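# Move one tray bottle upright into the crate's empty slot

## Task

Take one bottle off the tray and set it standing upright in the single empty slot of the crate, while the remaining two bottles stay upright on the tray; the crate and the tray must end neither tipped nor shifted from where they started, or the task counts as failed.

## Robot and tools

Robot: two six-joint arms, left_arm (on the +y side of the scene) and right_arm, each ending in a two-finger parallel gripper whose fingers cannot fold. Left base sits at (+0.057, +0.528, +0.213) m and right base at (+0.031, -0.446, +0.213) m, both turned slightly, quat_wxyz (+1.000, 0, 0, -0.018). A camera stand is fixed behind the arms. Loose objects may get an occasional small shove.

Frames: the scene frame has its origin at table-top height midway between the arms, +x pointing out over the table, +z up. Every hand pose, velocity, target and wrist-camera pose for an arm is expressed in that arm's own base frame; fixed cameras and the table use the scene frame. The gripper's fingers point along its local +z and open and close along its local y. end_effector_position is the spot between the pads when shut; fingertips extend roughly 33 mm past it (only about 9 mm when wide open). Reported poses may be off by a few centimetres, more at long reach.

A row is 20 numbers: left_arm x, y, z (metres), qw, qx, qy, qz (w first), then left gripper position, force_limit, speed; then the same ten for right_arm. Position, force_limit and speed each lie in [-1, 1]. x, y, z and the quaternion are an absolute goal for that arm's gripper in that arm's base frame, not an offset. Every row must carry both arms; to keep an arm still, resend its last reported pose and its last gripper numbers unchanged, and repeat the same quaternion to hold orientation.

Gripper numbers: position +1 is open to 140 mm, about -0.8 brings the pads together, -1 closes until blocked. force_limit sets grip strength (roughly 14 N at -1 up to 58 N at +1 for a slow close); speed sets finger travel rate (about 30 mm/s at -1, 250 mm/s at +1). Faster closes squeeze much harder. Both start at +1. object_status: 0 moving, 1 blocked while opening, 2 blocked while closing (a grip), 3 reached its setting or pads met. Confirm a grip by reading 2. position_measured is in counts: 3 fully open, 230 pads touching.

execute_actions(actions, cameras): actions is a list of up to 15 actions; each action is a list of up to 15 rows, one per 1/30 s step, the last row held if fewer. Each step the controller limits the commanded pose to 70 mm and 16 degrees beyond the measured one, so one action may fall short; the result's Hand target shows what each arm is heading for. A target more than 0.6 m from the gripper along any of its axes gets the action refused. An empty actions list returns camera images and fuller state.

move(target, speed, blend, stop_force, zero, blocking, cameras): drives each gripper in a straight line to the given row (or a list of up to 15 rows sharing a 10 s cap). speed is m/s, 0.002 to 2, default 0.25, per path or one value. blend (m) rounds corners in a list; 0 means stop at each. stop_force (10 to 80 N, both arms) ends an arm's path when it feels that much resistance along its travel; use it only with slow motion and no wrist turning, and omit it when backing away from a contact. zero (default true) re-zeros force before the move. blocking=false returns after about 0.5 s while motion continues (not allowed with stop_force). The result adds a move: line such as done, off_target, held, moving or fault, plus limits flags (paced = clipped, held = steps withheld). Paths do not avoid obstacles or the other arm; avoid sweeping close past an arm's own base.

wait(seconds 0 to 10, cameras): lets time pass holding commands. stop(cameras): brakes a running move. zoom_image(camera, region [x0, y0, x1, y1] in pixels, at most 504 by 504) enlarges part of a camera's newest image. clear_fault(arm: left_arm or right_arm) resets a reported torque or force fault. finished_scene(scene: current scene number) ends the scene irreversibly; make no further call in that reply.

Cameras: cam_head_left, cam_head_right, cam_high, cam_low, cam_left_wrist, cam_right_wrist, each 672x504.

Result lines: joint positions, joint torques, external joint torque estimates, Flange force along the gripper's axes (includes held weight and noise), velocities (omitted when joints read within noise), Tool commands, object_status, and any MOTOR HOT or fault lines.

Hazards: an arm stops with a fault if joint contact torque reaches its limit (waist and shoulder 323, elbow 152, wrist joints 42.7 N m) or any outside force reaches 144 N; arms are stiff, so aiming even slightly beyond a firm contact can trigger this. Avoid fast contact, pressing arms or fingers against each other, closing a gripper on the other arm's fingers, dropping or releasing a moving bottle, knocking over the other bottles, tipping or sliding the crate or tray, and anything ending up off the table. Holding loads or reaching far out heats motors and can force a long brake stop. Lower the bottle gently into the slot, open, and lift clear before finishing.

Each tool is called after ">>>" in YAML: its name, and indented under it one key for each argument.

## Session

>>> execute_actions:
  actions: []

Scene clock: 0.00 s.
left_arm: end_effector_position=(+0.4371, -0.2487, +0.0381) position_measured=3 object_status=3 end_effector_quat_wxyz=(-0.486, +0.487, +0.594, +0.416) | right_arm: end_effector_position=(+0.5121, +0.0228, +0.1792) position_measured=3 object_status=3 end_effector_quat_wxyz=(-0.014, +0.957, -0.291, +0.013)
Joint positions: left_arm=[-0.903 0.828 1.753 0.511 1.883 -1.325] | right_arm=[-0.037 0.01 2.047 0.024 1.053 2.113]
Joint velocities: within noise
Joint torques (N m): no reading
External joint torques (N m): no reading
Flange force (N): no reading
Hand target: left_arm +0.4371, -0.2487, +0.0381; -0.486, +0.487, +0.594, +0.416 | right_arm +0.5121, +0.0228, +0.1792; -0.014, +0.957, -0.291, +0.013
Tool commands: left_gripper/position=+1.0 left_gripper/force_limit=+1.0 left_gripper/speed=+1.0 right_gripper/position=+1.0 right_gripper/force_limit=+1.0 right_gripper/speed=+1.0

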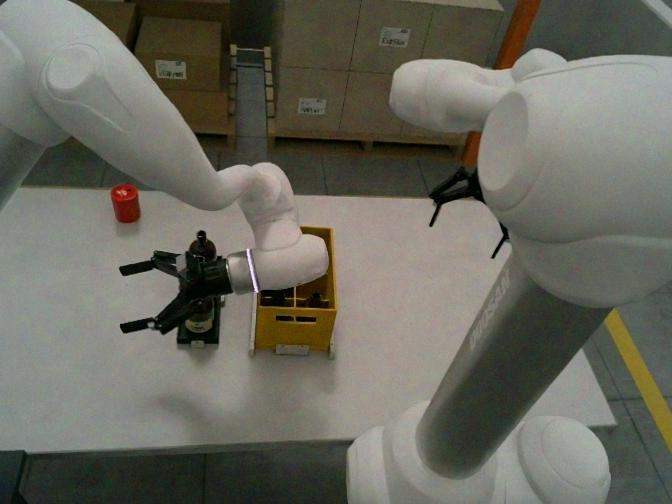

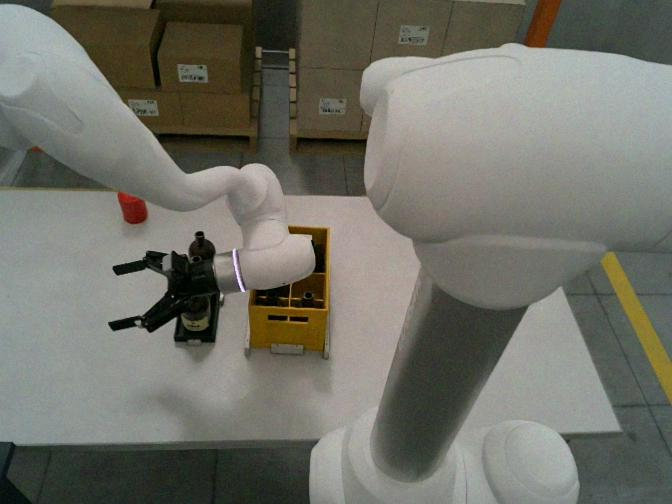

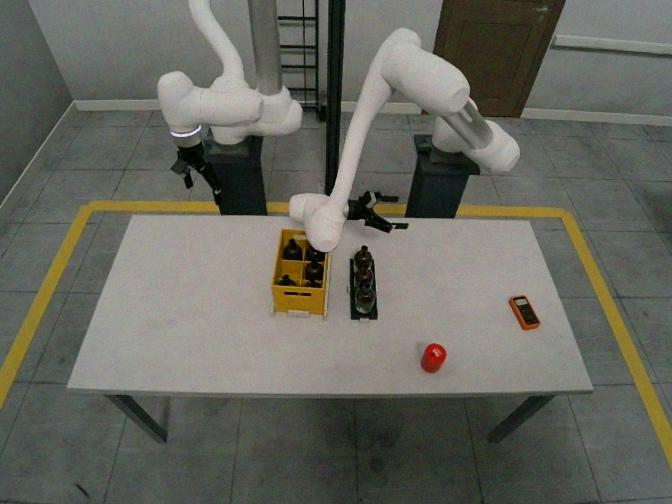

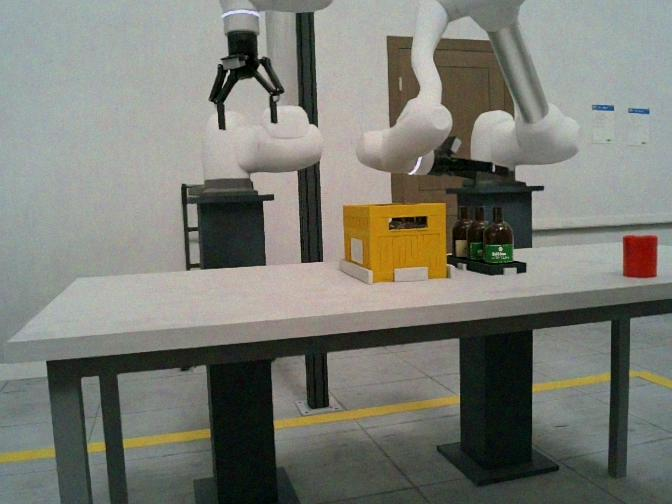

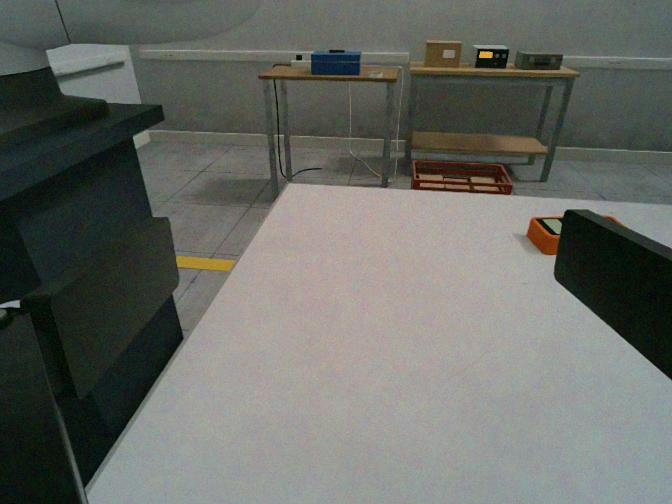

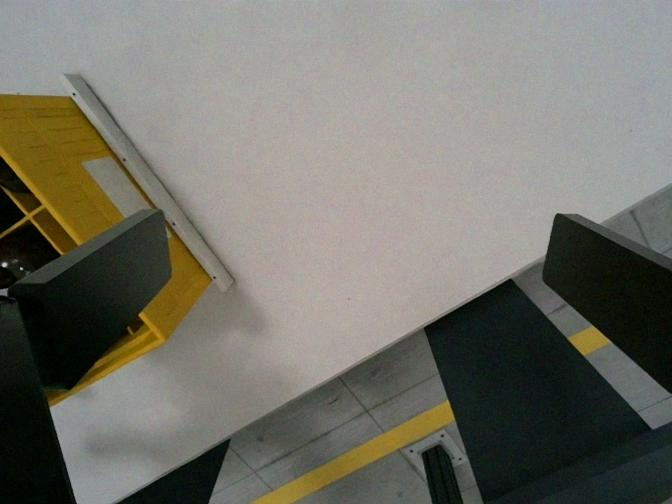

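>>> move:
  target:
    - [0.437,-0.2487,0.18,-0.486,0.487,0.594,0.416,1,1,1,0.5121,0.0228,0.1792,-0.014,0.957,-0.291,0.013,1,1,1]
    - [0.44,-0.1,0.2,0,1,0,0,1,1,1,0.5121,0.0228,0.1792,-0.014,0.957,-0.291,0.013,1,1,1]
  speed: 0.5
  blend: 0.05
  cameras: ["all"]

Scene clock: 13.03 s.
left_arm: end_effector_position=(+0.4400, -0.1000, +0.2000) position_measured=3 object_status=3 end_effector_quat_wxyz=(+0.000, +1.000, +0.000, +0.000) | right_arm: end_effector_position=(+0.5121, +0.0228, +0.1792) position_measured=3 object_status=3 end_effector_quat_wxyz=(-0.014, +0.957, -0.291, +0.013)
Joint positions: left_arm=[-0.3 -0.091 2.1 0 1.132 1.271] | right_arm=[-0.036 0.009 2.047 0.023 1.053 2.114]
Joint torques (N m): left_arm=[1.63 -28.31 -39.92 3.92 0.11 0.2] | right_arm=[-1.23 -44.65 -34.72 3.75 -0.41 0.53]
External joint torques (N m): left_arm=[-1.71 -0.36 1.86 -0.01 -0.16 -0.2] | right_arm=[1.1 6.85 -2.28 0.05 0.27 -0.53]
Flange force (N): left_arm=[-4.6 3.3 2.4] | right_arm=[11.3 -9.4 3.2]
Hand target: left_arm +0.4400, -0.1000, +0.2000; +0.000, +1.000, +0.000, +0.000 | right_arm +0.5121, +0.0228, +0.1792; -0.014, +0.957, -0.291, +0.013
Off the commanded pose: left_arm 0.000 m, 0 deg | right_arm 0.000 m, 0 deg.
move: done

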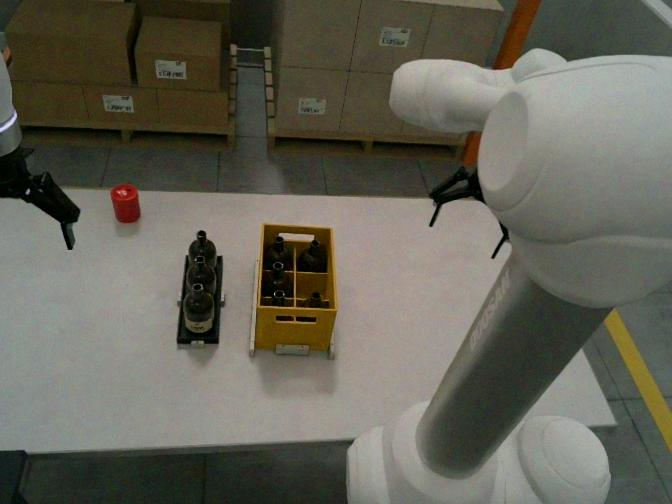

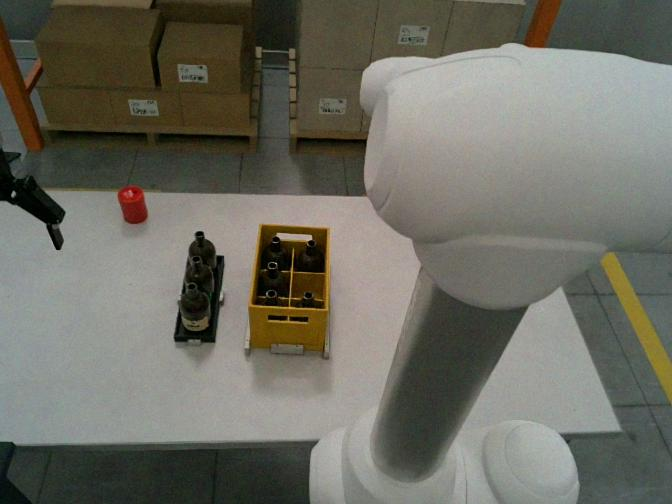

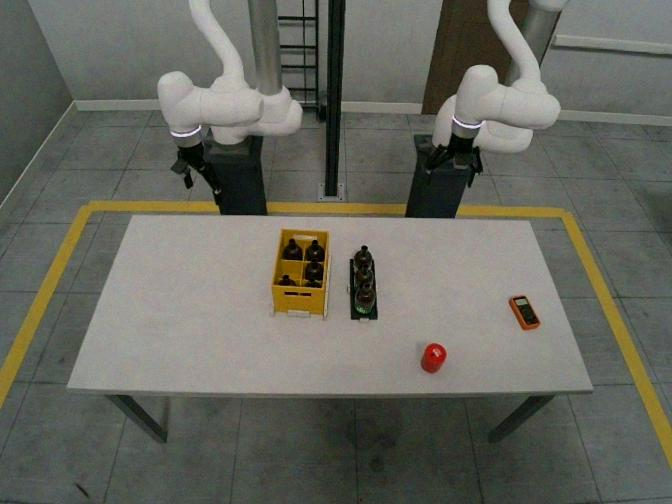

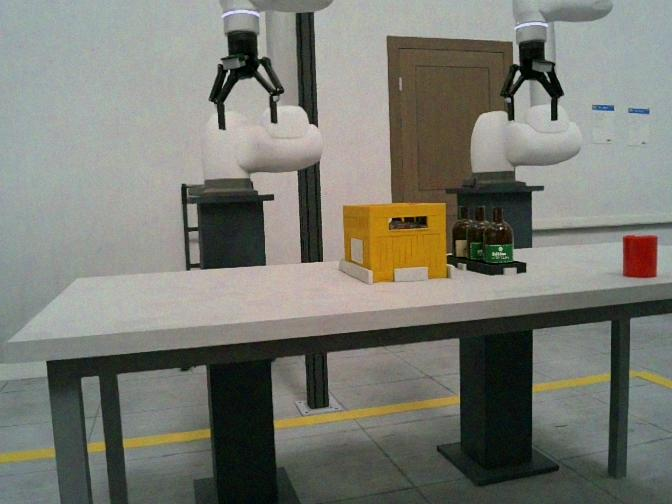

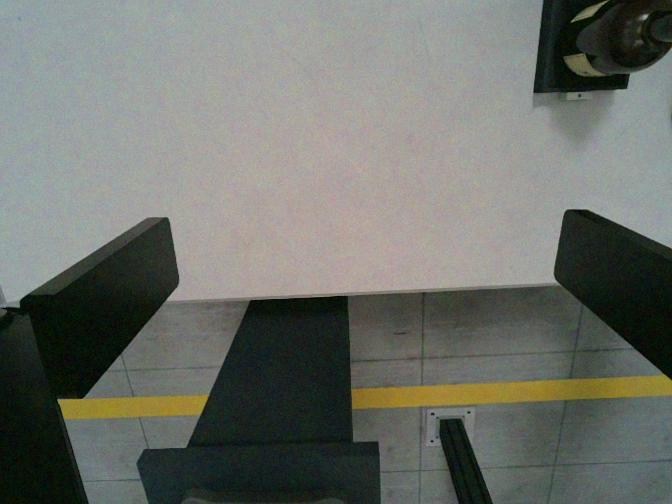

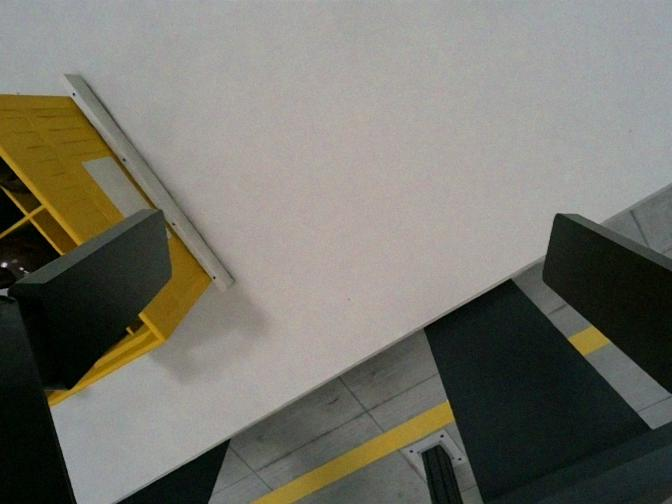

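>>> move:
  target: [0.608,-0.407,0.28,0,0.99984,0.018,0,1,1,1,0.5121,0.0228,0.1792,-0.014,0.957,-0.291,0.013,1,1,1]
  speed: 0.5
  cameras: ["all"]

Scene clock: 22.70 s.
left_arm: end_effector_position=(+0.6080, -0.4070, +0.2800) position_measured=3 object_status=3 end_effector_quat_wxyz=(+0.000, +1.000, +0.018, +0.000) | right_arm: end_effector_position=(+0.5121, +0.0228, +0.1792) position_measured=3 object_status=3 end_effector_quat_wxyz=(-0.014, +0.957, -0.291, +0.013)
Joint positions: left_arm=[-0.637 0.307 1.5 0 1.334 0.898] | right_arm=[-0.036 0.009 2.047 0.023 1.053 2.114]
Joint torques (N m): left_arm=[0.92 -68.92 -42.89 4.06 -0.04 0.07] | right_arm=[-1.18 -44.63 -34.76 3.77 -0.34 0.56]
External joint torques (N m): left_arm=[-0.97 -3.34 1.97 0.16 0 -0.07] | right_arm=[1.22 6.79 -2.09 0.02 0.21 -0.56]
Flange force (N): left_arm=[-8.5 -4.4 1.4] | right_arm=[10.9 -9.3 3.4]
Hand target: left_arm +0.6080, -0.4070, +0.2800; +0.000, +1.000, +0.018, +0.000 | right_arm +0.5121, +0.0228, +0.1792; -0.014, +0.957, -0.291, +0.013
Off the commanded pose: left_arm 0.000 m, 0 deg | right_arm 0.000 m, 0 deg.
move: done; limits=paced

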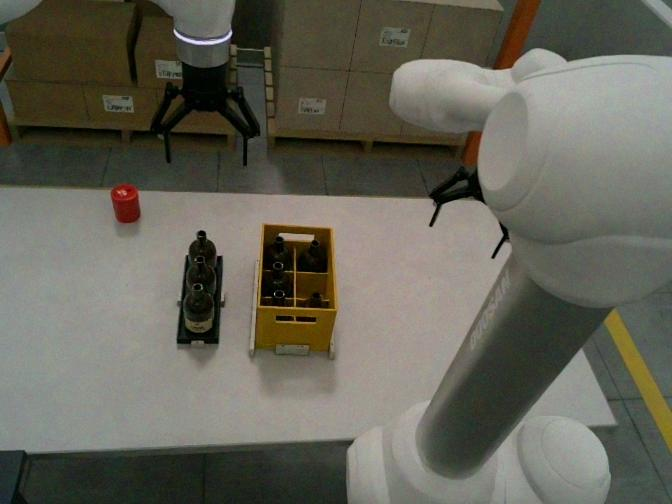

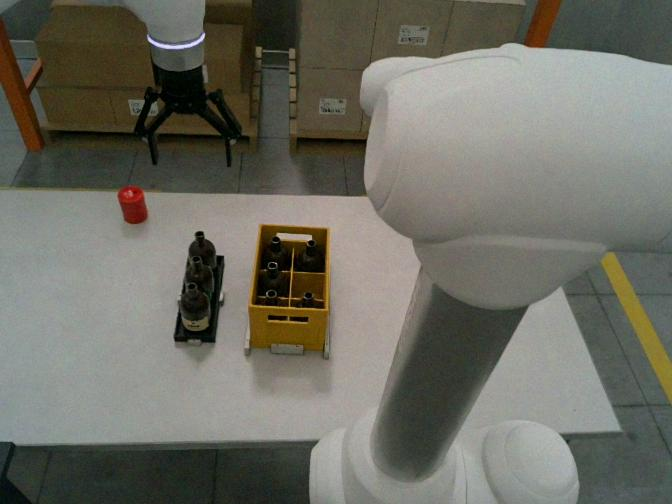

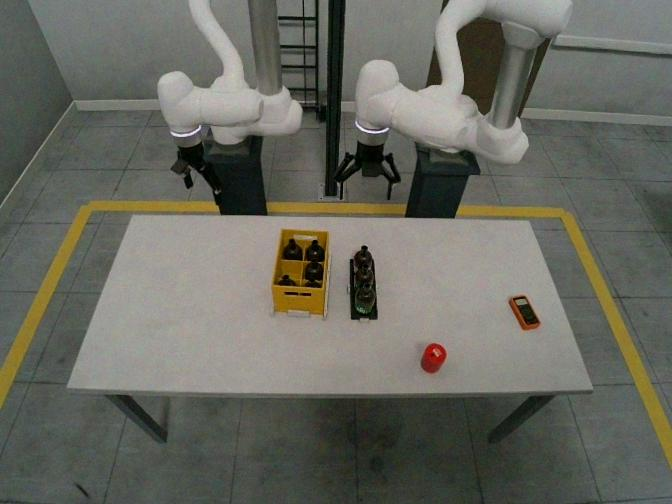

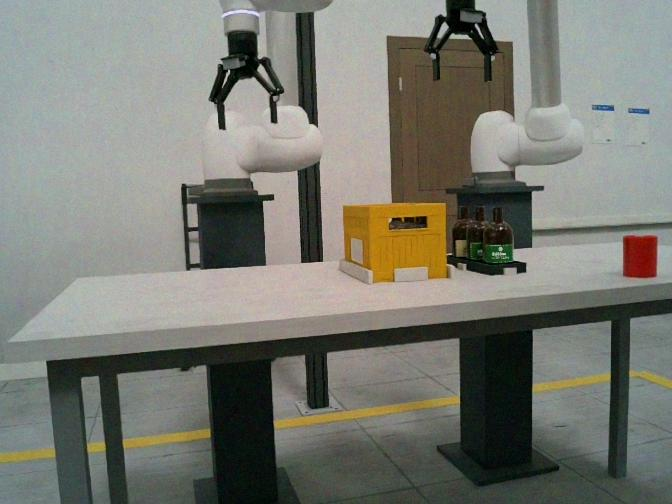

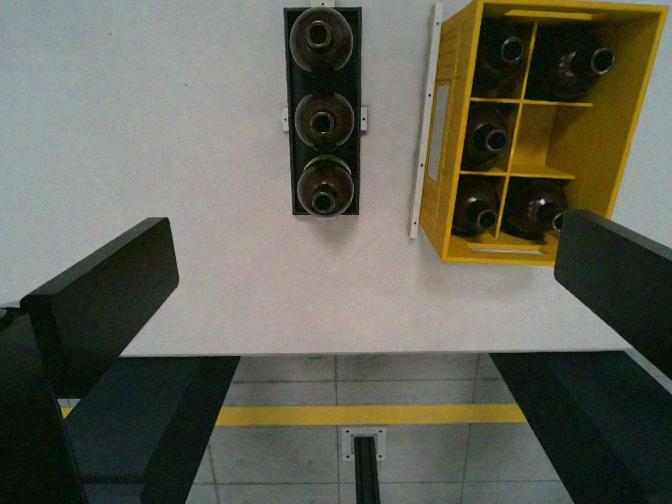

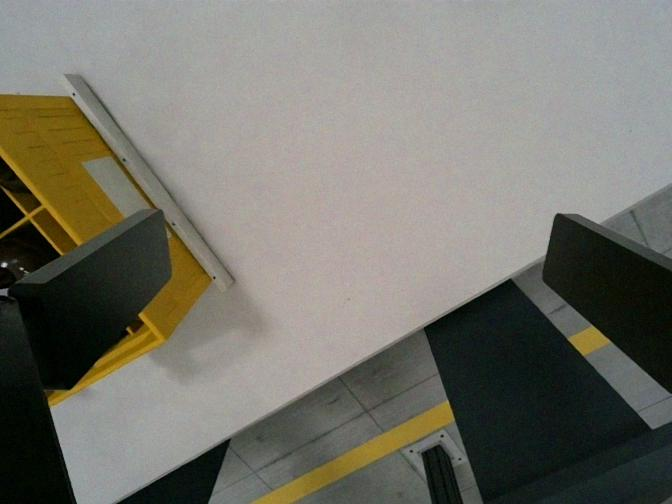

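>>> move:
  target: [0.688,-0.384,0.28,0,0.99984,0.018,0,1,1,1,0.5121,0.0228,0.1792,-0.014,0.957,-0.291,0.013,1,1,1]
  speed: 0.4
  cameras: ["cam_left_wrist","cam_low"]

Scene clock: 45.00 s.
left_arm: end_effector_position=(+0.6880, -0.3840, +0.2800) position_measured=3 object_status=3 end_effector_quat_wxyz=(+0.000, +1.000, +0.018, +0.000) | right_arm: end_effector_position=(+0.5121, +0.0228, +0.1792) position_measured=3 object_status=3 end_effector_quat_wxyz=(-0.014, +0.957, -0.291, +0.013)
Joint positions: left_arm=[-0.553 0.396 1.376 0 1.369 0.982] | right_arm=[-0.036 0.009 2.047 0.023 1.053 2.114]
Joint torques (N m): left_arm=[1.53 -78.86 -42.05 4.05 0 0.07] | right_arm=[-1.39 -44.64 -34.71 3.77 -0.36 0.52]
External joint torques (N m): left_arm=[-1.76 -2.3 0.9 0.18 -0.04 -0.07] | right_arm=[1.32 7.05 -1.98 0.01 0.24 -0.53]
Flange force (N): left_arm=[-6.3 -1.1 0.5] | right_arm=[11.0 -9.7 3.7]
Hand target: left_arm +0.6880, -0.3840, +0.2800; +0.000, +1.000, +0.018, +0.000 | right_arm +0.5121, +0.0228, +0.1792; -0.014, +0.957, -0.291, +0.013
Off the commanded pose: left_arm 0.000 m, 0 deg | right_arm 0.000 m, 0 deg.
move: done
Images, in order (width x height): cam_low 672x504, cam_left_wrist 672x504.

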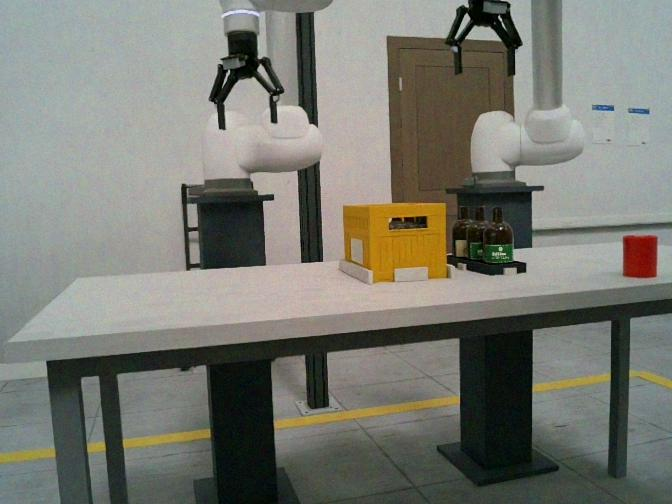

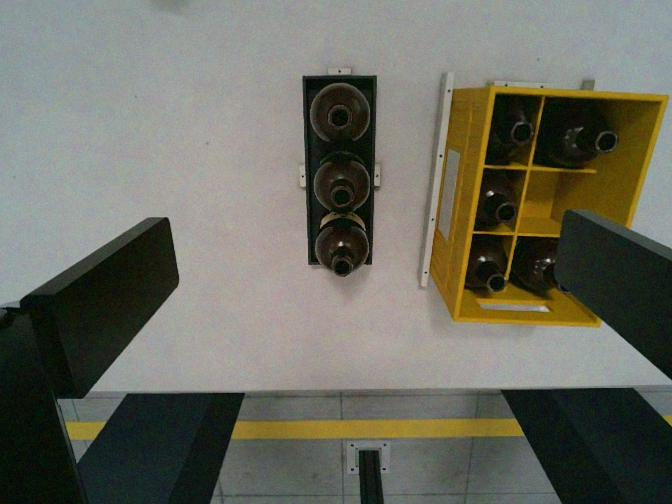

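>>> move:
  target: [0.553,-0.386,0.1,0,0.99984,0.018,0,1,1,1,0.5121,0.0228,0.1792,-0.014,0.957,-0.291,0.013,1,1,1]
  speed: 0.4
  cameras: ["cam_left_wrist","cam_low","cam_head_left"]

Scene clock: 58.83 s.
left_arm: end_effector_position=(+0.5530, -0.3860, +0.1001) position_measured=3 object_status=3 end_effector_quat_wxyz=(+0.000, +1.000, +0.018, +0.000) | right_arm: end_effector_position=(+0.5121, +0.0228, +0.1792) position_measured=3 object_status=3 end_effector_quat_wxyz=(-0.014, +0.957, -0.291, +0.013)
Joint positions: left_arm=[-0.661 0.337 1.811 0 0.994 0.874] | right_arm=[-0.036 0.009 2.047 0.023 1.053 2.114]
Joint torques (N m): left_arm=[1.52 -67.41 -37.26 3.44 -0.05 0.03] | right_arm=[-1.31 -44.77 -34.68 3.73 -0.39 0.55]
External joint torques (N m): left_arm=[-1.66 -2.52 1.61 0.24 -0.02 -0.03] | right_arm=[1.08 7.06 -2.24 0.06 0.26 -0.55]
Flange force (N): left_arm=[-7.0 -2.1 -0.9] | right_arm=[11.6 -9.5 3.4]
Hand target: left_arm +0.5530, -0.3860, +0.1000; +0.000, +1.000, +0.018, +0.000 | right_arm +0.5121, +0.0228, +0.1792; -0.014, +0.957, -0.291, +0.013
Off the commanded pose: left_arm 0.000 m, 0 deg | right_arm 0.000 m, 0 deg.
move: done
Images, in order (width x height): cam_head_left 672x504, cam_low 672x504, cam_left_wrist 672x504.

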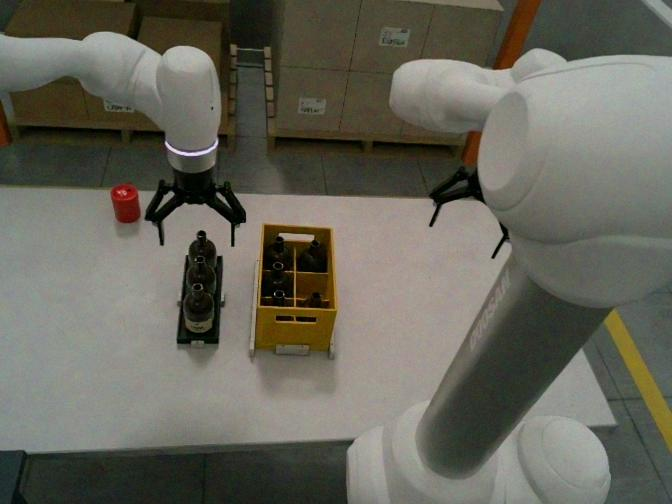

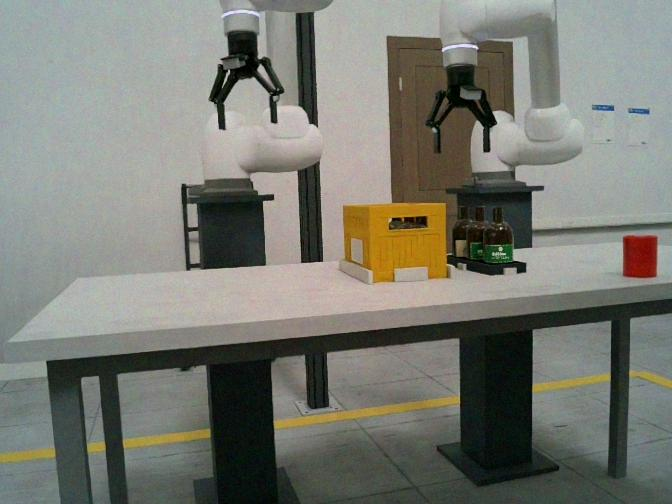

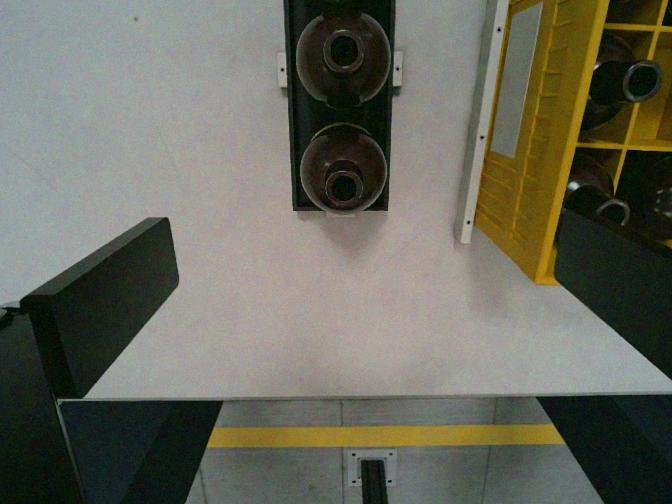

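>>> move:
  target: [0.555,-0.3805,0.015,0,0.99984,0.018,0,1,1,1,0.5121,0.0228,0.1792,-0.014,0.957,-0.291,0.013,1,1,1]
  speed: 0.3
  cameras: ["cam_left_wrist","cam_low"]

Scene clock: 69.83 s.
left_arm: end_effector_position=(+0.5550, -0.3805, +0.0151) position_measured=3 object_status=3 end_effector_quat_wxyz=(+0.000, +1.000, +0.018, +0.000) | right_arm: end_effector_position=(+0.5121, +0.0228, +0.1792) position_measured=3 object_status=3 end_effector_quat_wxyz=(-0.014, +0.957, -0.291, +0.013)
Joint positions: left_arm=[-0.652 0.421 1.874 0 0.846 0.883] | right_arm=[-0.036 0.009 2.047 0.023 1.053 2.114]
Joint torques (N m): left_arm=[1.39 -72.25 -33.37 3.14 -0.22 0.02] | right_arm=[-1.34 -44.78 -34.71 3.74 -0.39 0.55]
External joint torques (N m): left_arm=[-1.53 -1.66 1.94 0.1 0.18 -0.02] | right_arm=[1.39 6.79 -2.01 0.03 0.27 -0.55]
Flange force (N): left_arm=[-6.2 -1.7 -1.0] | right_arm=[10.6 -9.6 3.4]
Hand target: left_arm +0.5550, -0.3805, +0.0150; +0.000, +1.000, +0.018, +0.000 | right_arm +0.5121, +0.0228, +0.1792; -0.014, +0.957, -0.291, +0.013
Off the commanded pose: left_arm 0.000 m, 0 deg | right_arm 0.000 m, 0 deg.
move: done
Images, in order (width x height): cam_low 672x504, cam_left_wrist 672x504.

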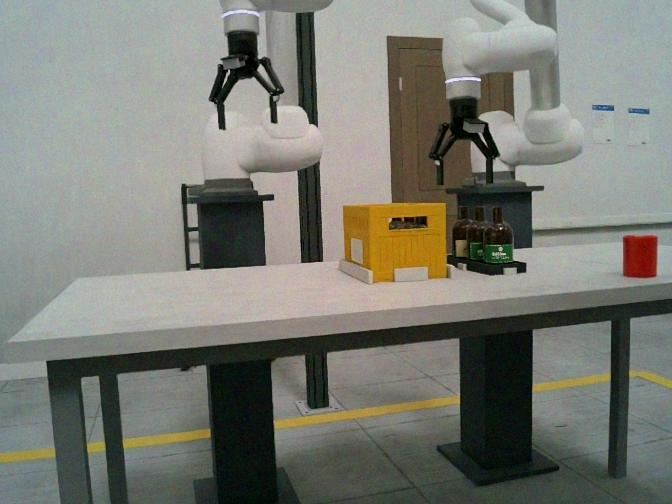

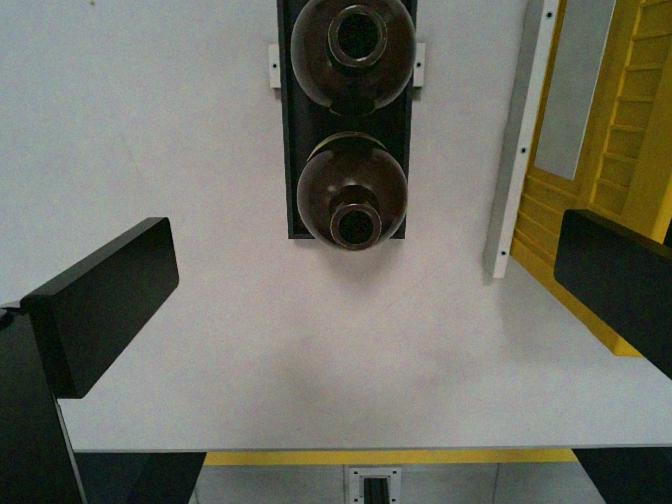

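>>> move:
  target:
    - [0.554,-0.3785,-0.034,0,0.99984,0.018,0,1,0,-1,0.5121,0.0228,0.1792,-0.014,0.957,-0.291,0.013,1,1,1]
    - [0.554,-0.3785,-0.034,0,0.99984,0.018,0,-1,0,-1,0.5121,0.0228,0.1792,-0.014,0.957,-0.291,0.013,1,1,1]
  speed: 0.15
  cameras: ["cam_left_wrist","cam_low"]

>>> wait:
  seconds: 1.5
  cameras: ["cam_left_wrist","cam_low"]

Scene clock: 85.23 s.
left_arm: end_effector_position=(+0.5540, -0.3785, -0.0340) position_measured=194 object_status=0 end_effector_quat_wxyz=(+0.000, +1.000, +0.018, +0.000) | right_arm: end_effector_position=(+0.5121, +0.0228, +0.1792) position_measured=3 object_status=3 end_effector_quat_wxyz=(-0.014, +0.957, -0.291, +0.013)
Joint positions: left_arm=[-0.651 0.477 1.904 0 0.761 0.884] | right_arm=[-0.036 0.009 2.047 0.023 1.053 2.114]
Joint torques (N m): left_arm=[2.02 -66.43 -25.14 3.29 0.34 0.14] | right_arm=[-1.28 -44.71 -34.77 3.78 -0.37 0.55]
External joint torques (N m): left_arm=[-2.13 -10.21 -4.08 -0.27 -0.4 -0.14] | right_arm=[1.31 6.76 -2.13 0.01 0.24 -0.55]
Flange force (N): left_arm=[-5.4 0.2 -13.8] | right_arm=[10.8 -9.5 3.3]
Hand target: left_arm +0.5540, -0.3785, -0.0340; +0.000, +1.000, +0.018, +0.000 | right_arm +0.5121, +0.0228, +0.1792; -0.014, +0.957, -0.291, +0.013
Off the commanded pose: left_arm 0.000 m, 0 deg | right_arm 0.000 m, 0 deg.
move: done
Images, in order (width x height): cam_low 672x504, cam_left_wrist 672x504.

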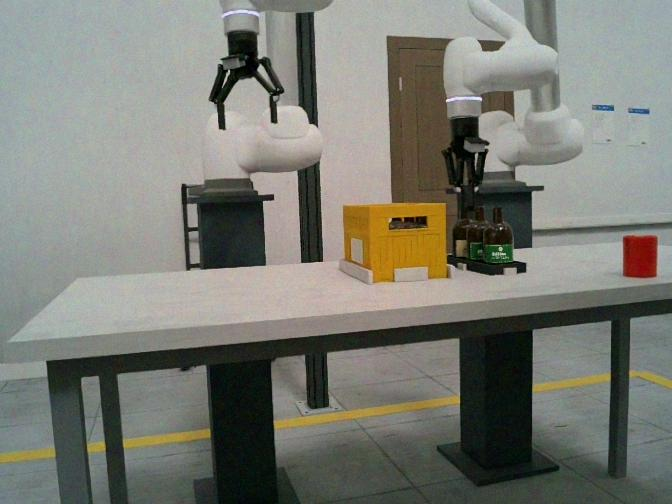

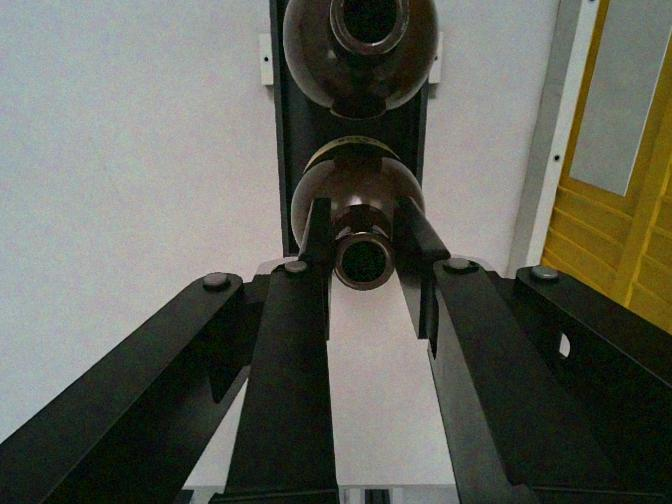

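Scene clock: 86.73 s.
left_arm: end_effector_position=(+0.5540, -0.3785, -0.0340) position_measured=194 object_status=2 end_effector_quat_wxyz=(+0.000, +1.000, +0.018, +0.000) | right_arm: end_effector_position=(+0.5121, +0.0228, +0.1792) position_measured=3 object_status=3 end_effector_quat_wxyz=(-0.014, +0.957, -0.291, +0.013)
Joint positions: left_arm=[-0.651 0.477 1.904 0 0.761 0.884] | right_arm=[-0.036 0.009 2.047 0.023 1.053 2.114]
Joint torques (N m): left_arm=[2.12 -66.96 -25.4 3.25 0.33 0.04] | right_arm=[-1.19 -44.73 -34.8 3.73 -0.38 0.51]
External joint torques (N m): left_arm=[-2.2 -9.55 -3.58 -0.26 -0.37 -0.04] | right_arm=[1.03 6.93 -2.02 0.05 0.26 -0.51]
Flange force (N): left_arm=[-5.5 0.1 -12.8] | right_arm=[11.1 -9.2 3.5]
Hand target: left_arm +0.5540, -0.3785, -0.0340; +0.000, +1.000, +0.018, +0.000 | right_arm +0.5121, +0.0228, +0.1792; -0.014, +0.957, -0.291, +0.013
Tool commands: left_gripper/position=-1.0 left_gripper/force_limit=+0.0 left_gripper/speed=-1.0 right_gripper/position=+1.0 right_gripper/force_limit=+1.0 right_gripper/speed=+1.0
Off the commanded pose: left_arm 0.000 m, 0 deg | right_arm 0.000 m, 0 deg.
wait: 1.50 s; at rest by 0.17 s
Images, in order (width x height): cam_low 672x504, cam_left_wrist 672x504.

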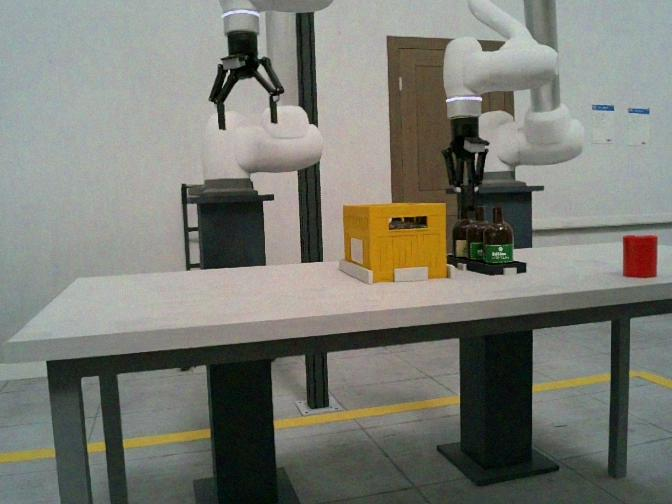

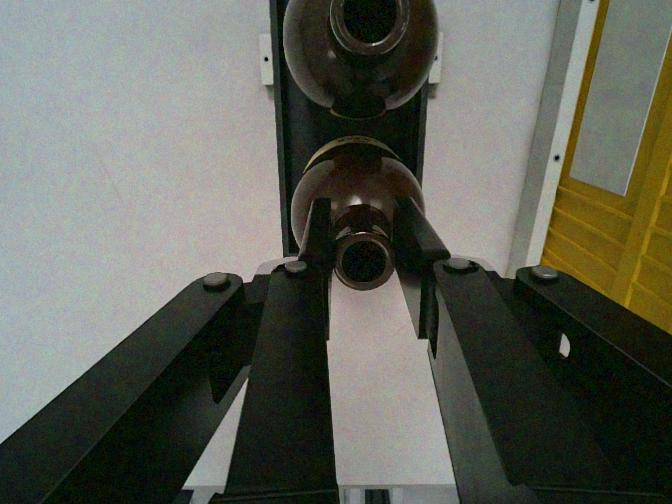

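>>> move:
  target:
    - [0.554,-0.3785,0.2,0,0.99984,0.018,0,-1,0,-1,0.5121,0.0228,0.1792,-0.014,0.957,-0.291,0.013,1,1,1]
    - [0.572,-0.56,0.28,0,0.99984,0.018,0,-1,0,-1,0.5121,0.0228,0.1792,-0.014,0.957,-0.291,0.013,1,1,1]
  speed: [0.2,0.25]
  blend: 0.04
  cameras: ["cam_left_wrist","cam_low","cam_head_left"]

Scene clock: 118.73 s.
left_arm: end_effector_position=(+0.5720, -0.5600, +0.2800) position_measured=194 object_status=2 end_effector_quat_wxyz=(+0.000, +1.000, +0.018, +0.000) | right_arm: end_effector_position=(+0.5121, +0.0228, +0.1792) position_measured=3 object_status=3 end_effector_quat_wxyz=(-0.014, +0.957, -0.291, +0.013)
Joint positions: left_arm=[-0.818 0.417 1.346 0 1.378 0.717] | right_arm=[-0.036 0.009 2.047 0.023 1.053 2.114]
Joint torques (N m): left_arm=[0.94 -82.29 -44.57 3.98 -0.11 -0.06] | right_arm=[-1.21 -44.71 -34.77 3.75 -0.36 0.54]
External joint torques (N m): left_arm=[-1.04 -1.09 3.13 0.3 0.06 0.06] | right_arm=[1.01 6.7 -2.28 0.06 0.23 -0.54]
Flange force (N): left_arm=[-7.2 -5.8 3.8] | right_arm=[11.2 -9.1 3.1]
Hand target: left_arm +0.5720, -0.5600, +0.2800; +0.000, +1.000, +0.018, +0.000 | right_arm +0.5121, +0.0228, +0.1792; -0.014, +0.957, -0.291, +0.013
Off the commanded pose: left_arm 0.000 m, 0 deg | right_arm 0.000 m, 0 deg.
move: done
Images, in order (width x height): cam_head_left 672x504, cam_low 672x504, cam_left_wrist 672x504.

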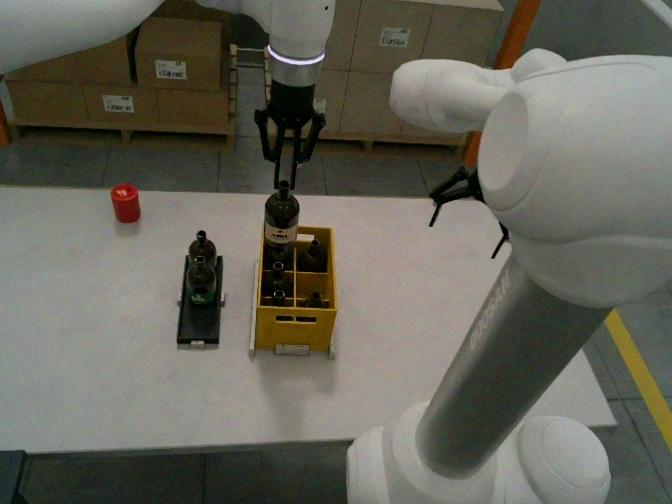

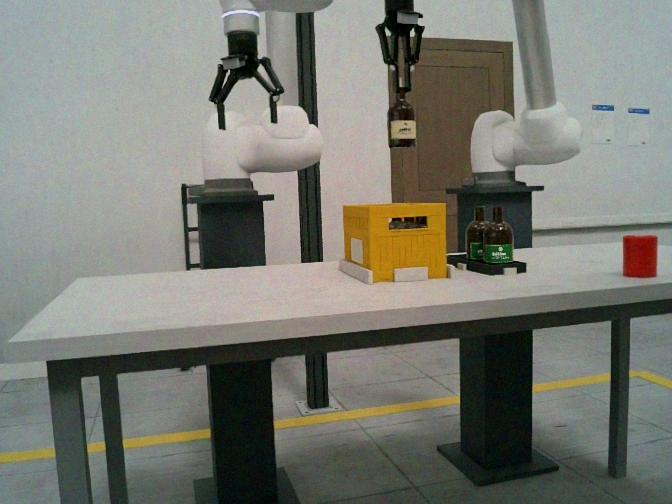

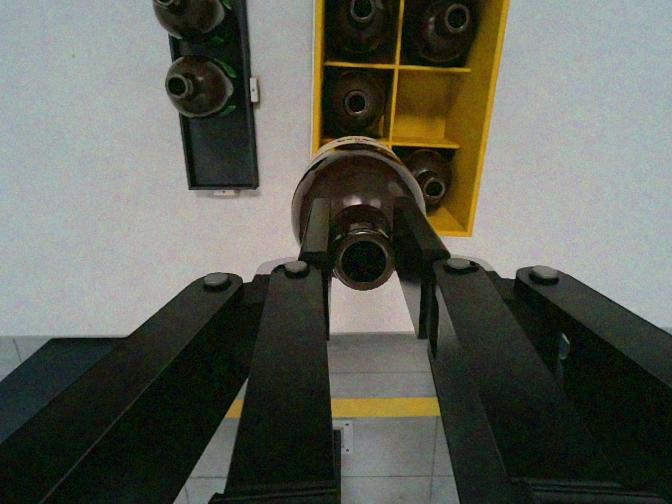

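>>> zoom_image:
  camera: "cam_left_wrist"
  region: [140, 0, 520, 285]

Scaled by 1.326.

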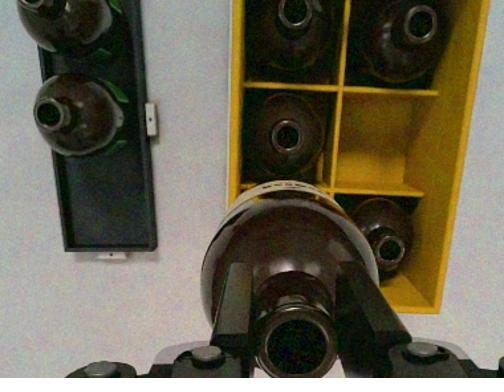

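>>> move:
  target: [0.624,-0.6543,0.2,0,0.99984,0.018,0,-1,0,-1,0.5121,0.0228,0.1792,-0.014,0.957,-0.291,0.013,1,1,1]
  speed: 0.2
  cameras: ["all"]

>>> zoom_image:
  camera: "cam_left_wrist"
  region: [200, 0, 540, 255]

>>> zoom_image:
  camera: "cam_head_left"
  region: [220, 150, 380, 370]

>>> zoom_image:
  camera: "cam_high"
  region: [240, 170, 400, 330]

Scene clock: 152.37 s.
left_arm: end_effector_position=(+0.6240, -0.6543, +0.2001) position_measured=194 object_status=2 end_effector_quat_wxyz=(+0.000, +1.000, +0.018, +0.000) | right_arm: end_effector_position=(+0.5121, +0.0228, +0.1792) position_measured=3 object_status=3 end_effector_quat_wxyz=(-0.014, +0.957, -0.291, +0.013)
Joint positions: left_arm=[-0.847 0.617 1.18 0 1.344 0.688] | right_arm=[-0.036 0.009 2.047 0.023 1.053 2.114]
Joint torques (N m): left_arm=[1.11 -100.16 -43.94 3.98 -0.07 -0.04] | right_arm=[-1.2 -44.64 -34.71 3.74 -0.4 0.51]
External joint torques (N m): left_arm=[-1.2 -0.77 3.05 0.25 0.04 0.04] | right_arm=[1.03 7.26 -1.9 0.02 0.28 -0.51]
Flange force (N): left_arm=[-7.5 -6.6 3.3] | right_arm=[11.4 -9.4 3.9]
Hand target: left_arm +0.6240, -0.6543, +0.2000; +0.000, +1.000, +0.018, +0.000 | right_arm +0.5121, +0.0228, +0.1792; -0.014, +0.957, -0.291, +0.013
Off the commanded pose: left_arm 0.000 m, 0 deg | right_arm 0.000 m, 0 deg.
move: done

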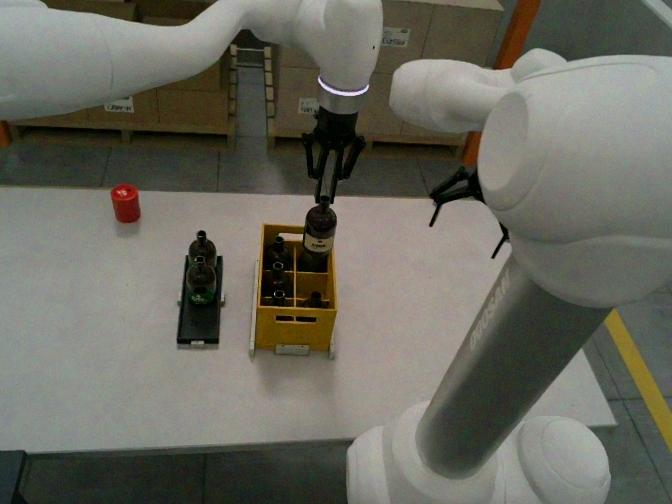

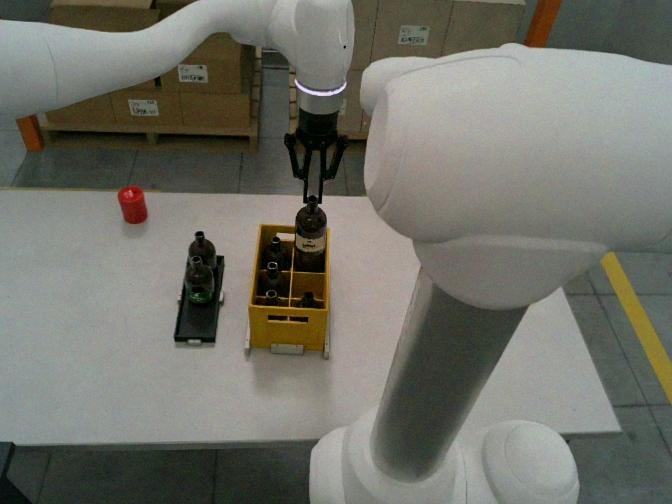

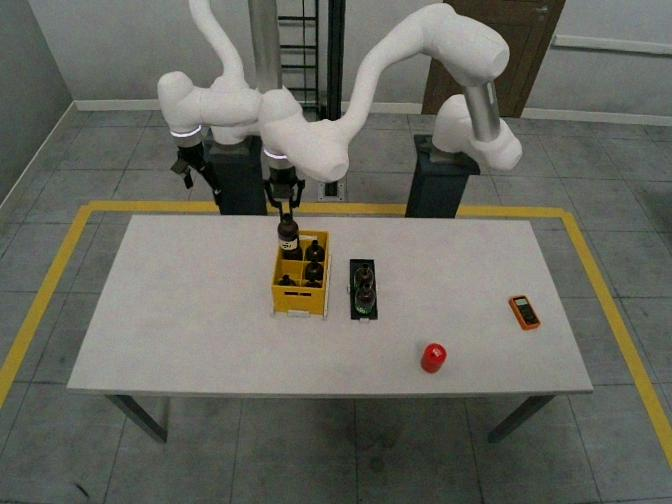

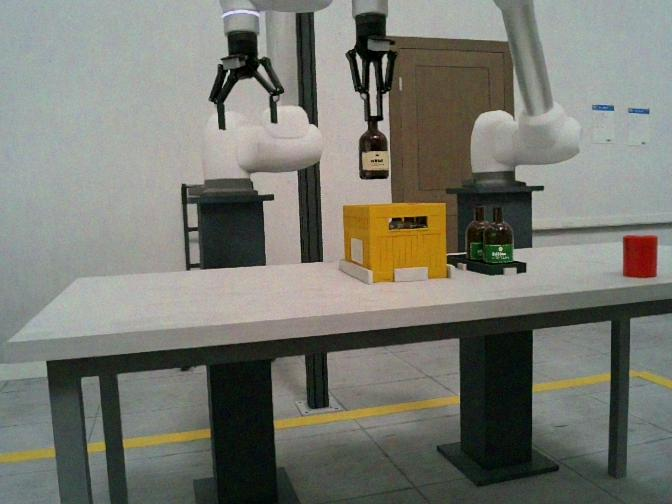

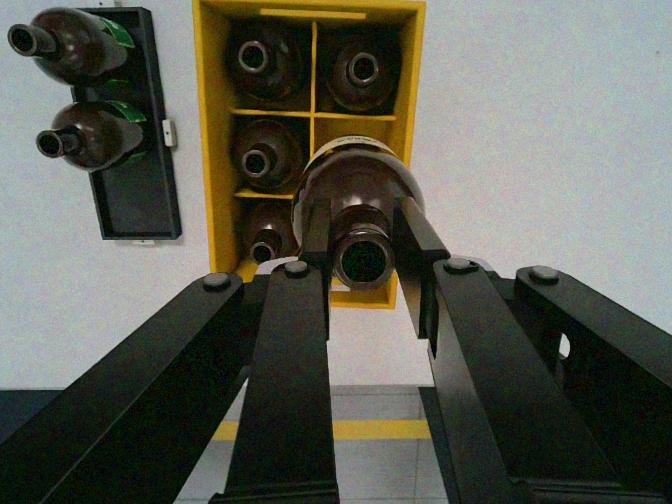

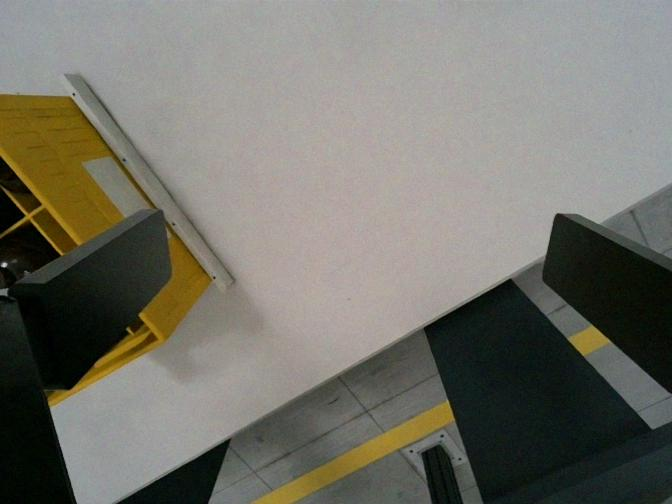

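Scaled by 1.482.

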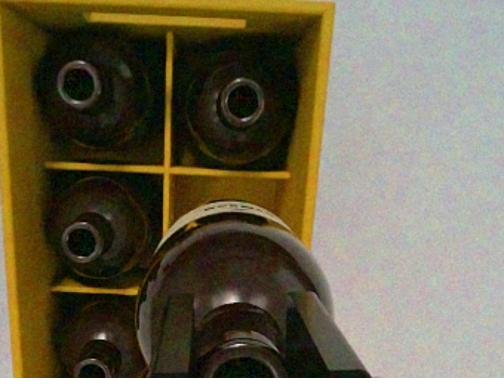

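Scaled by 2.291.

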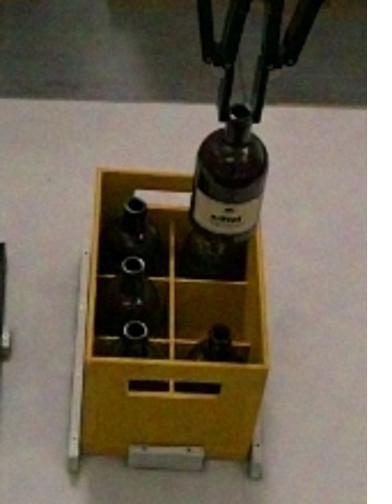

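Scaled by 3.150.

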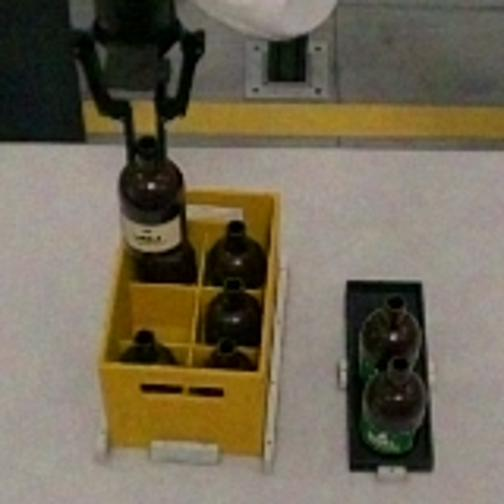

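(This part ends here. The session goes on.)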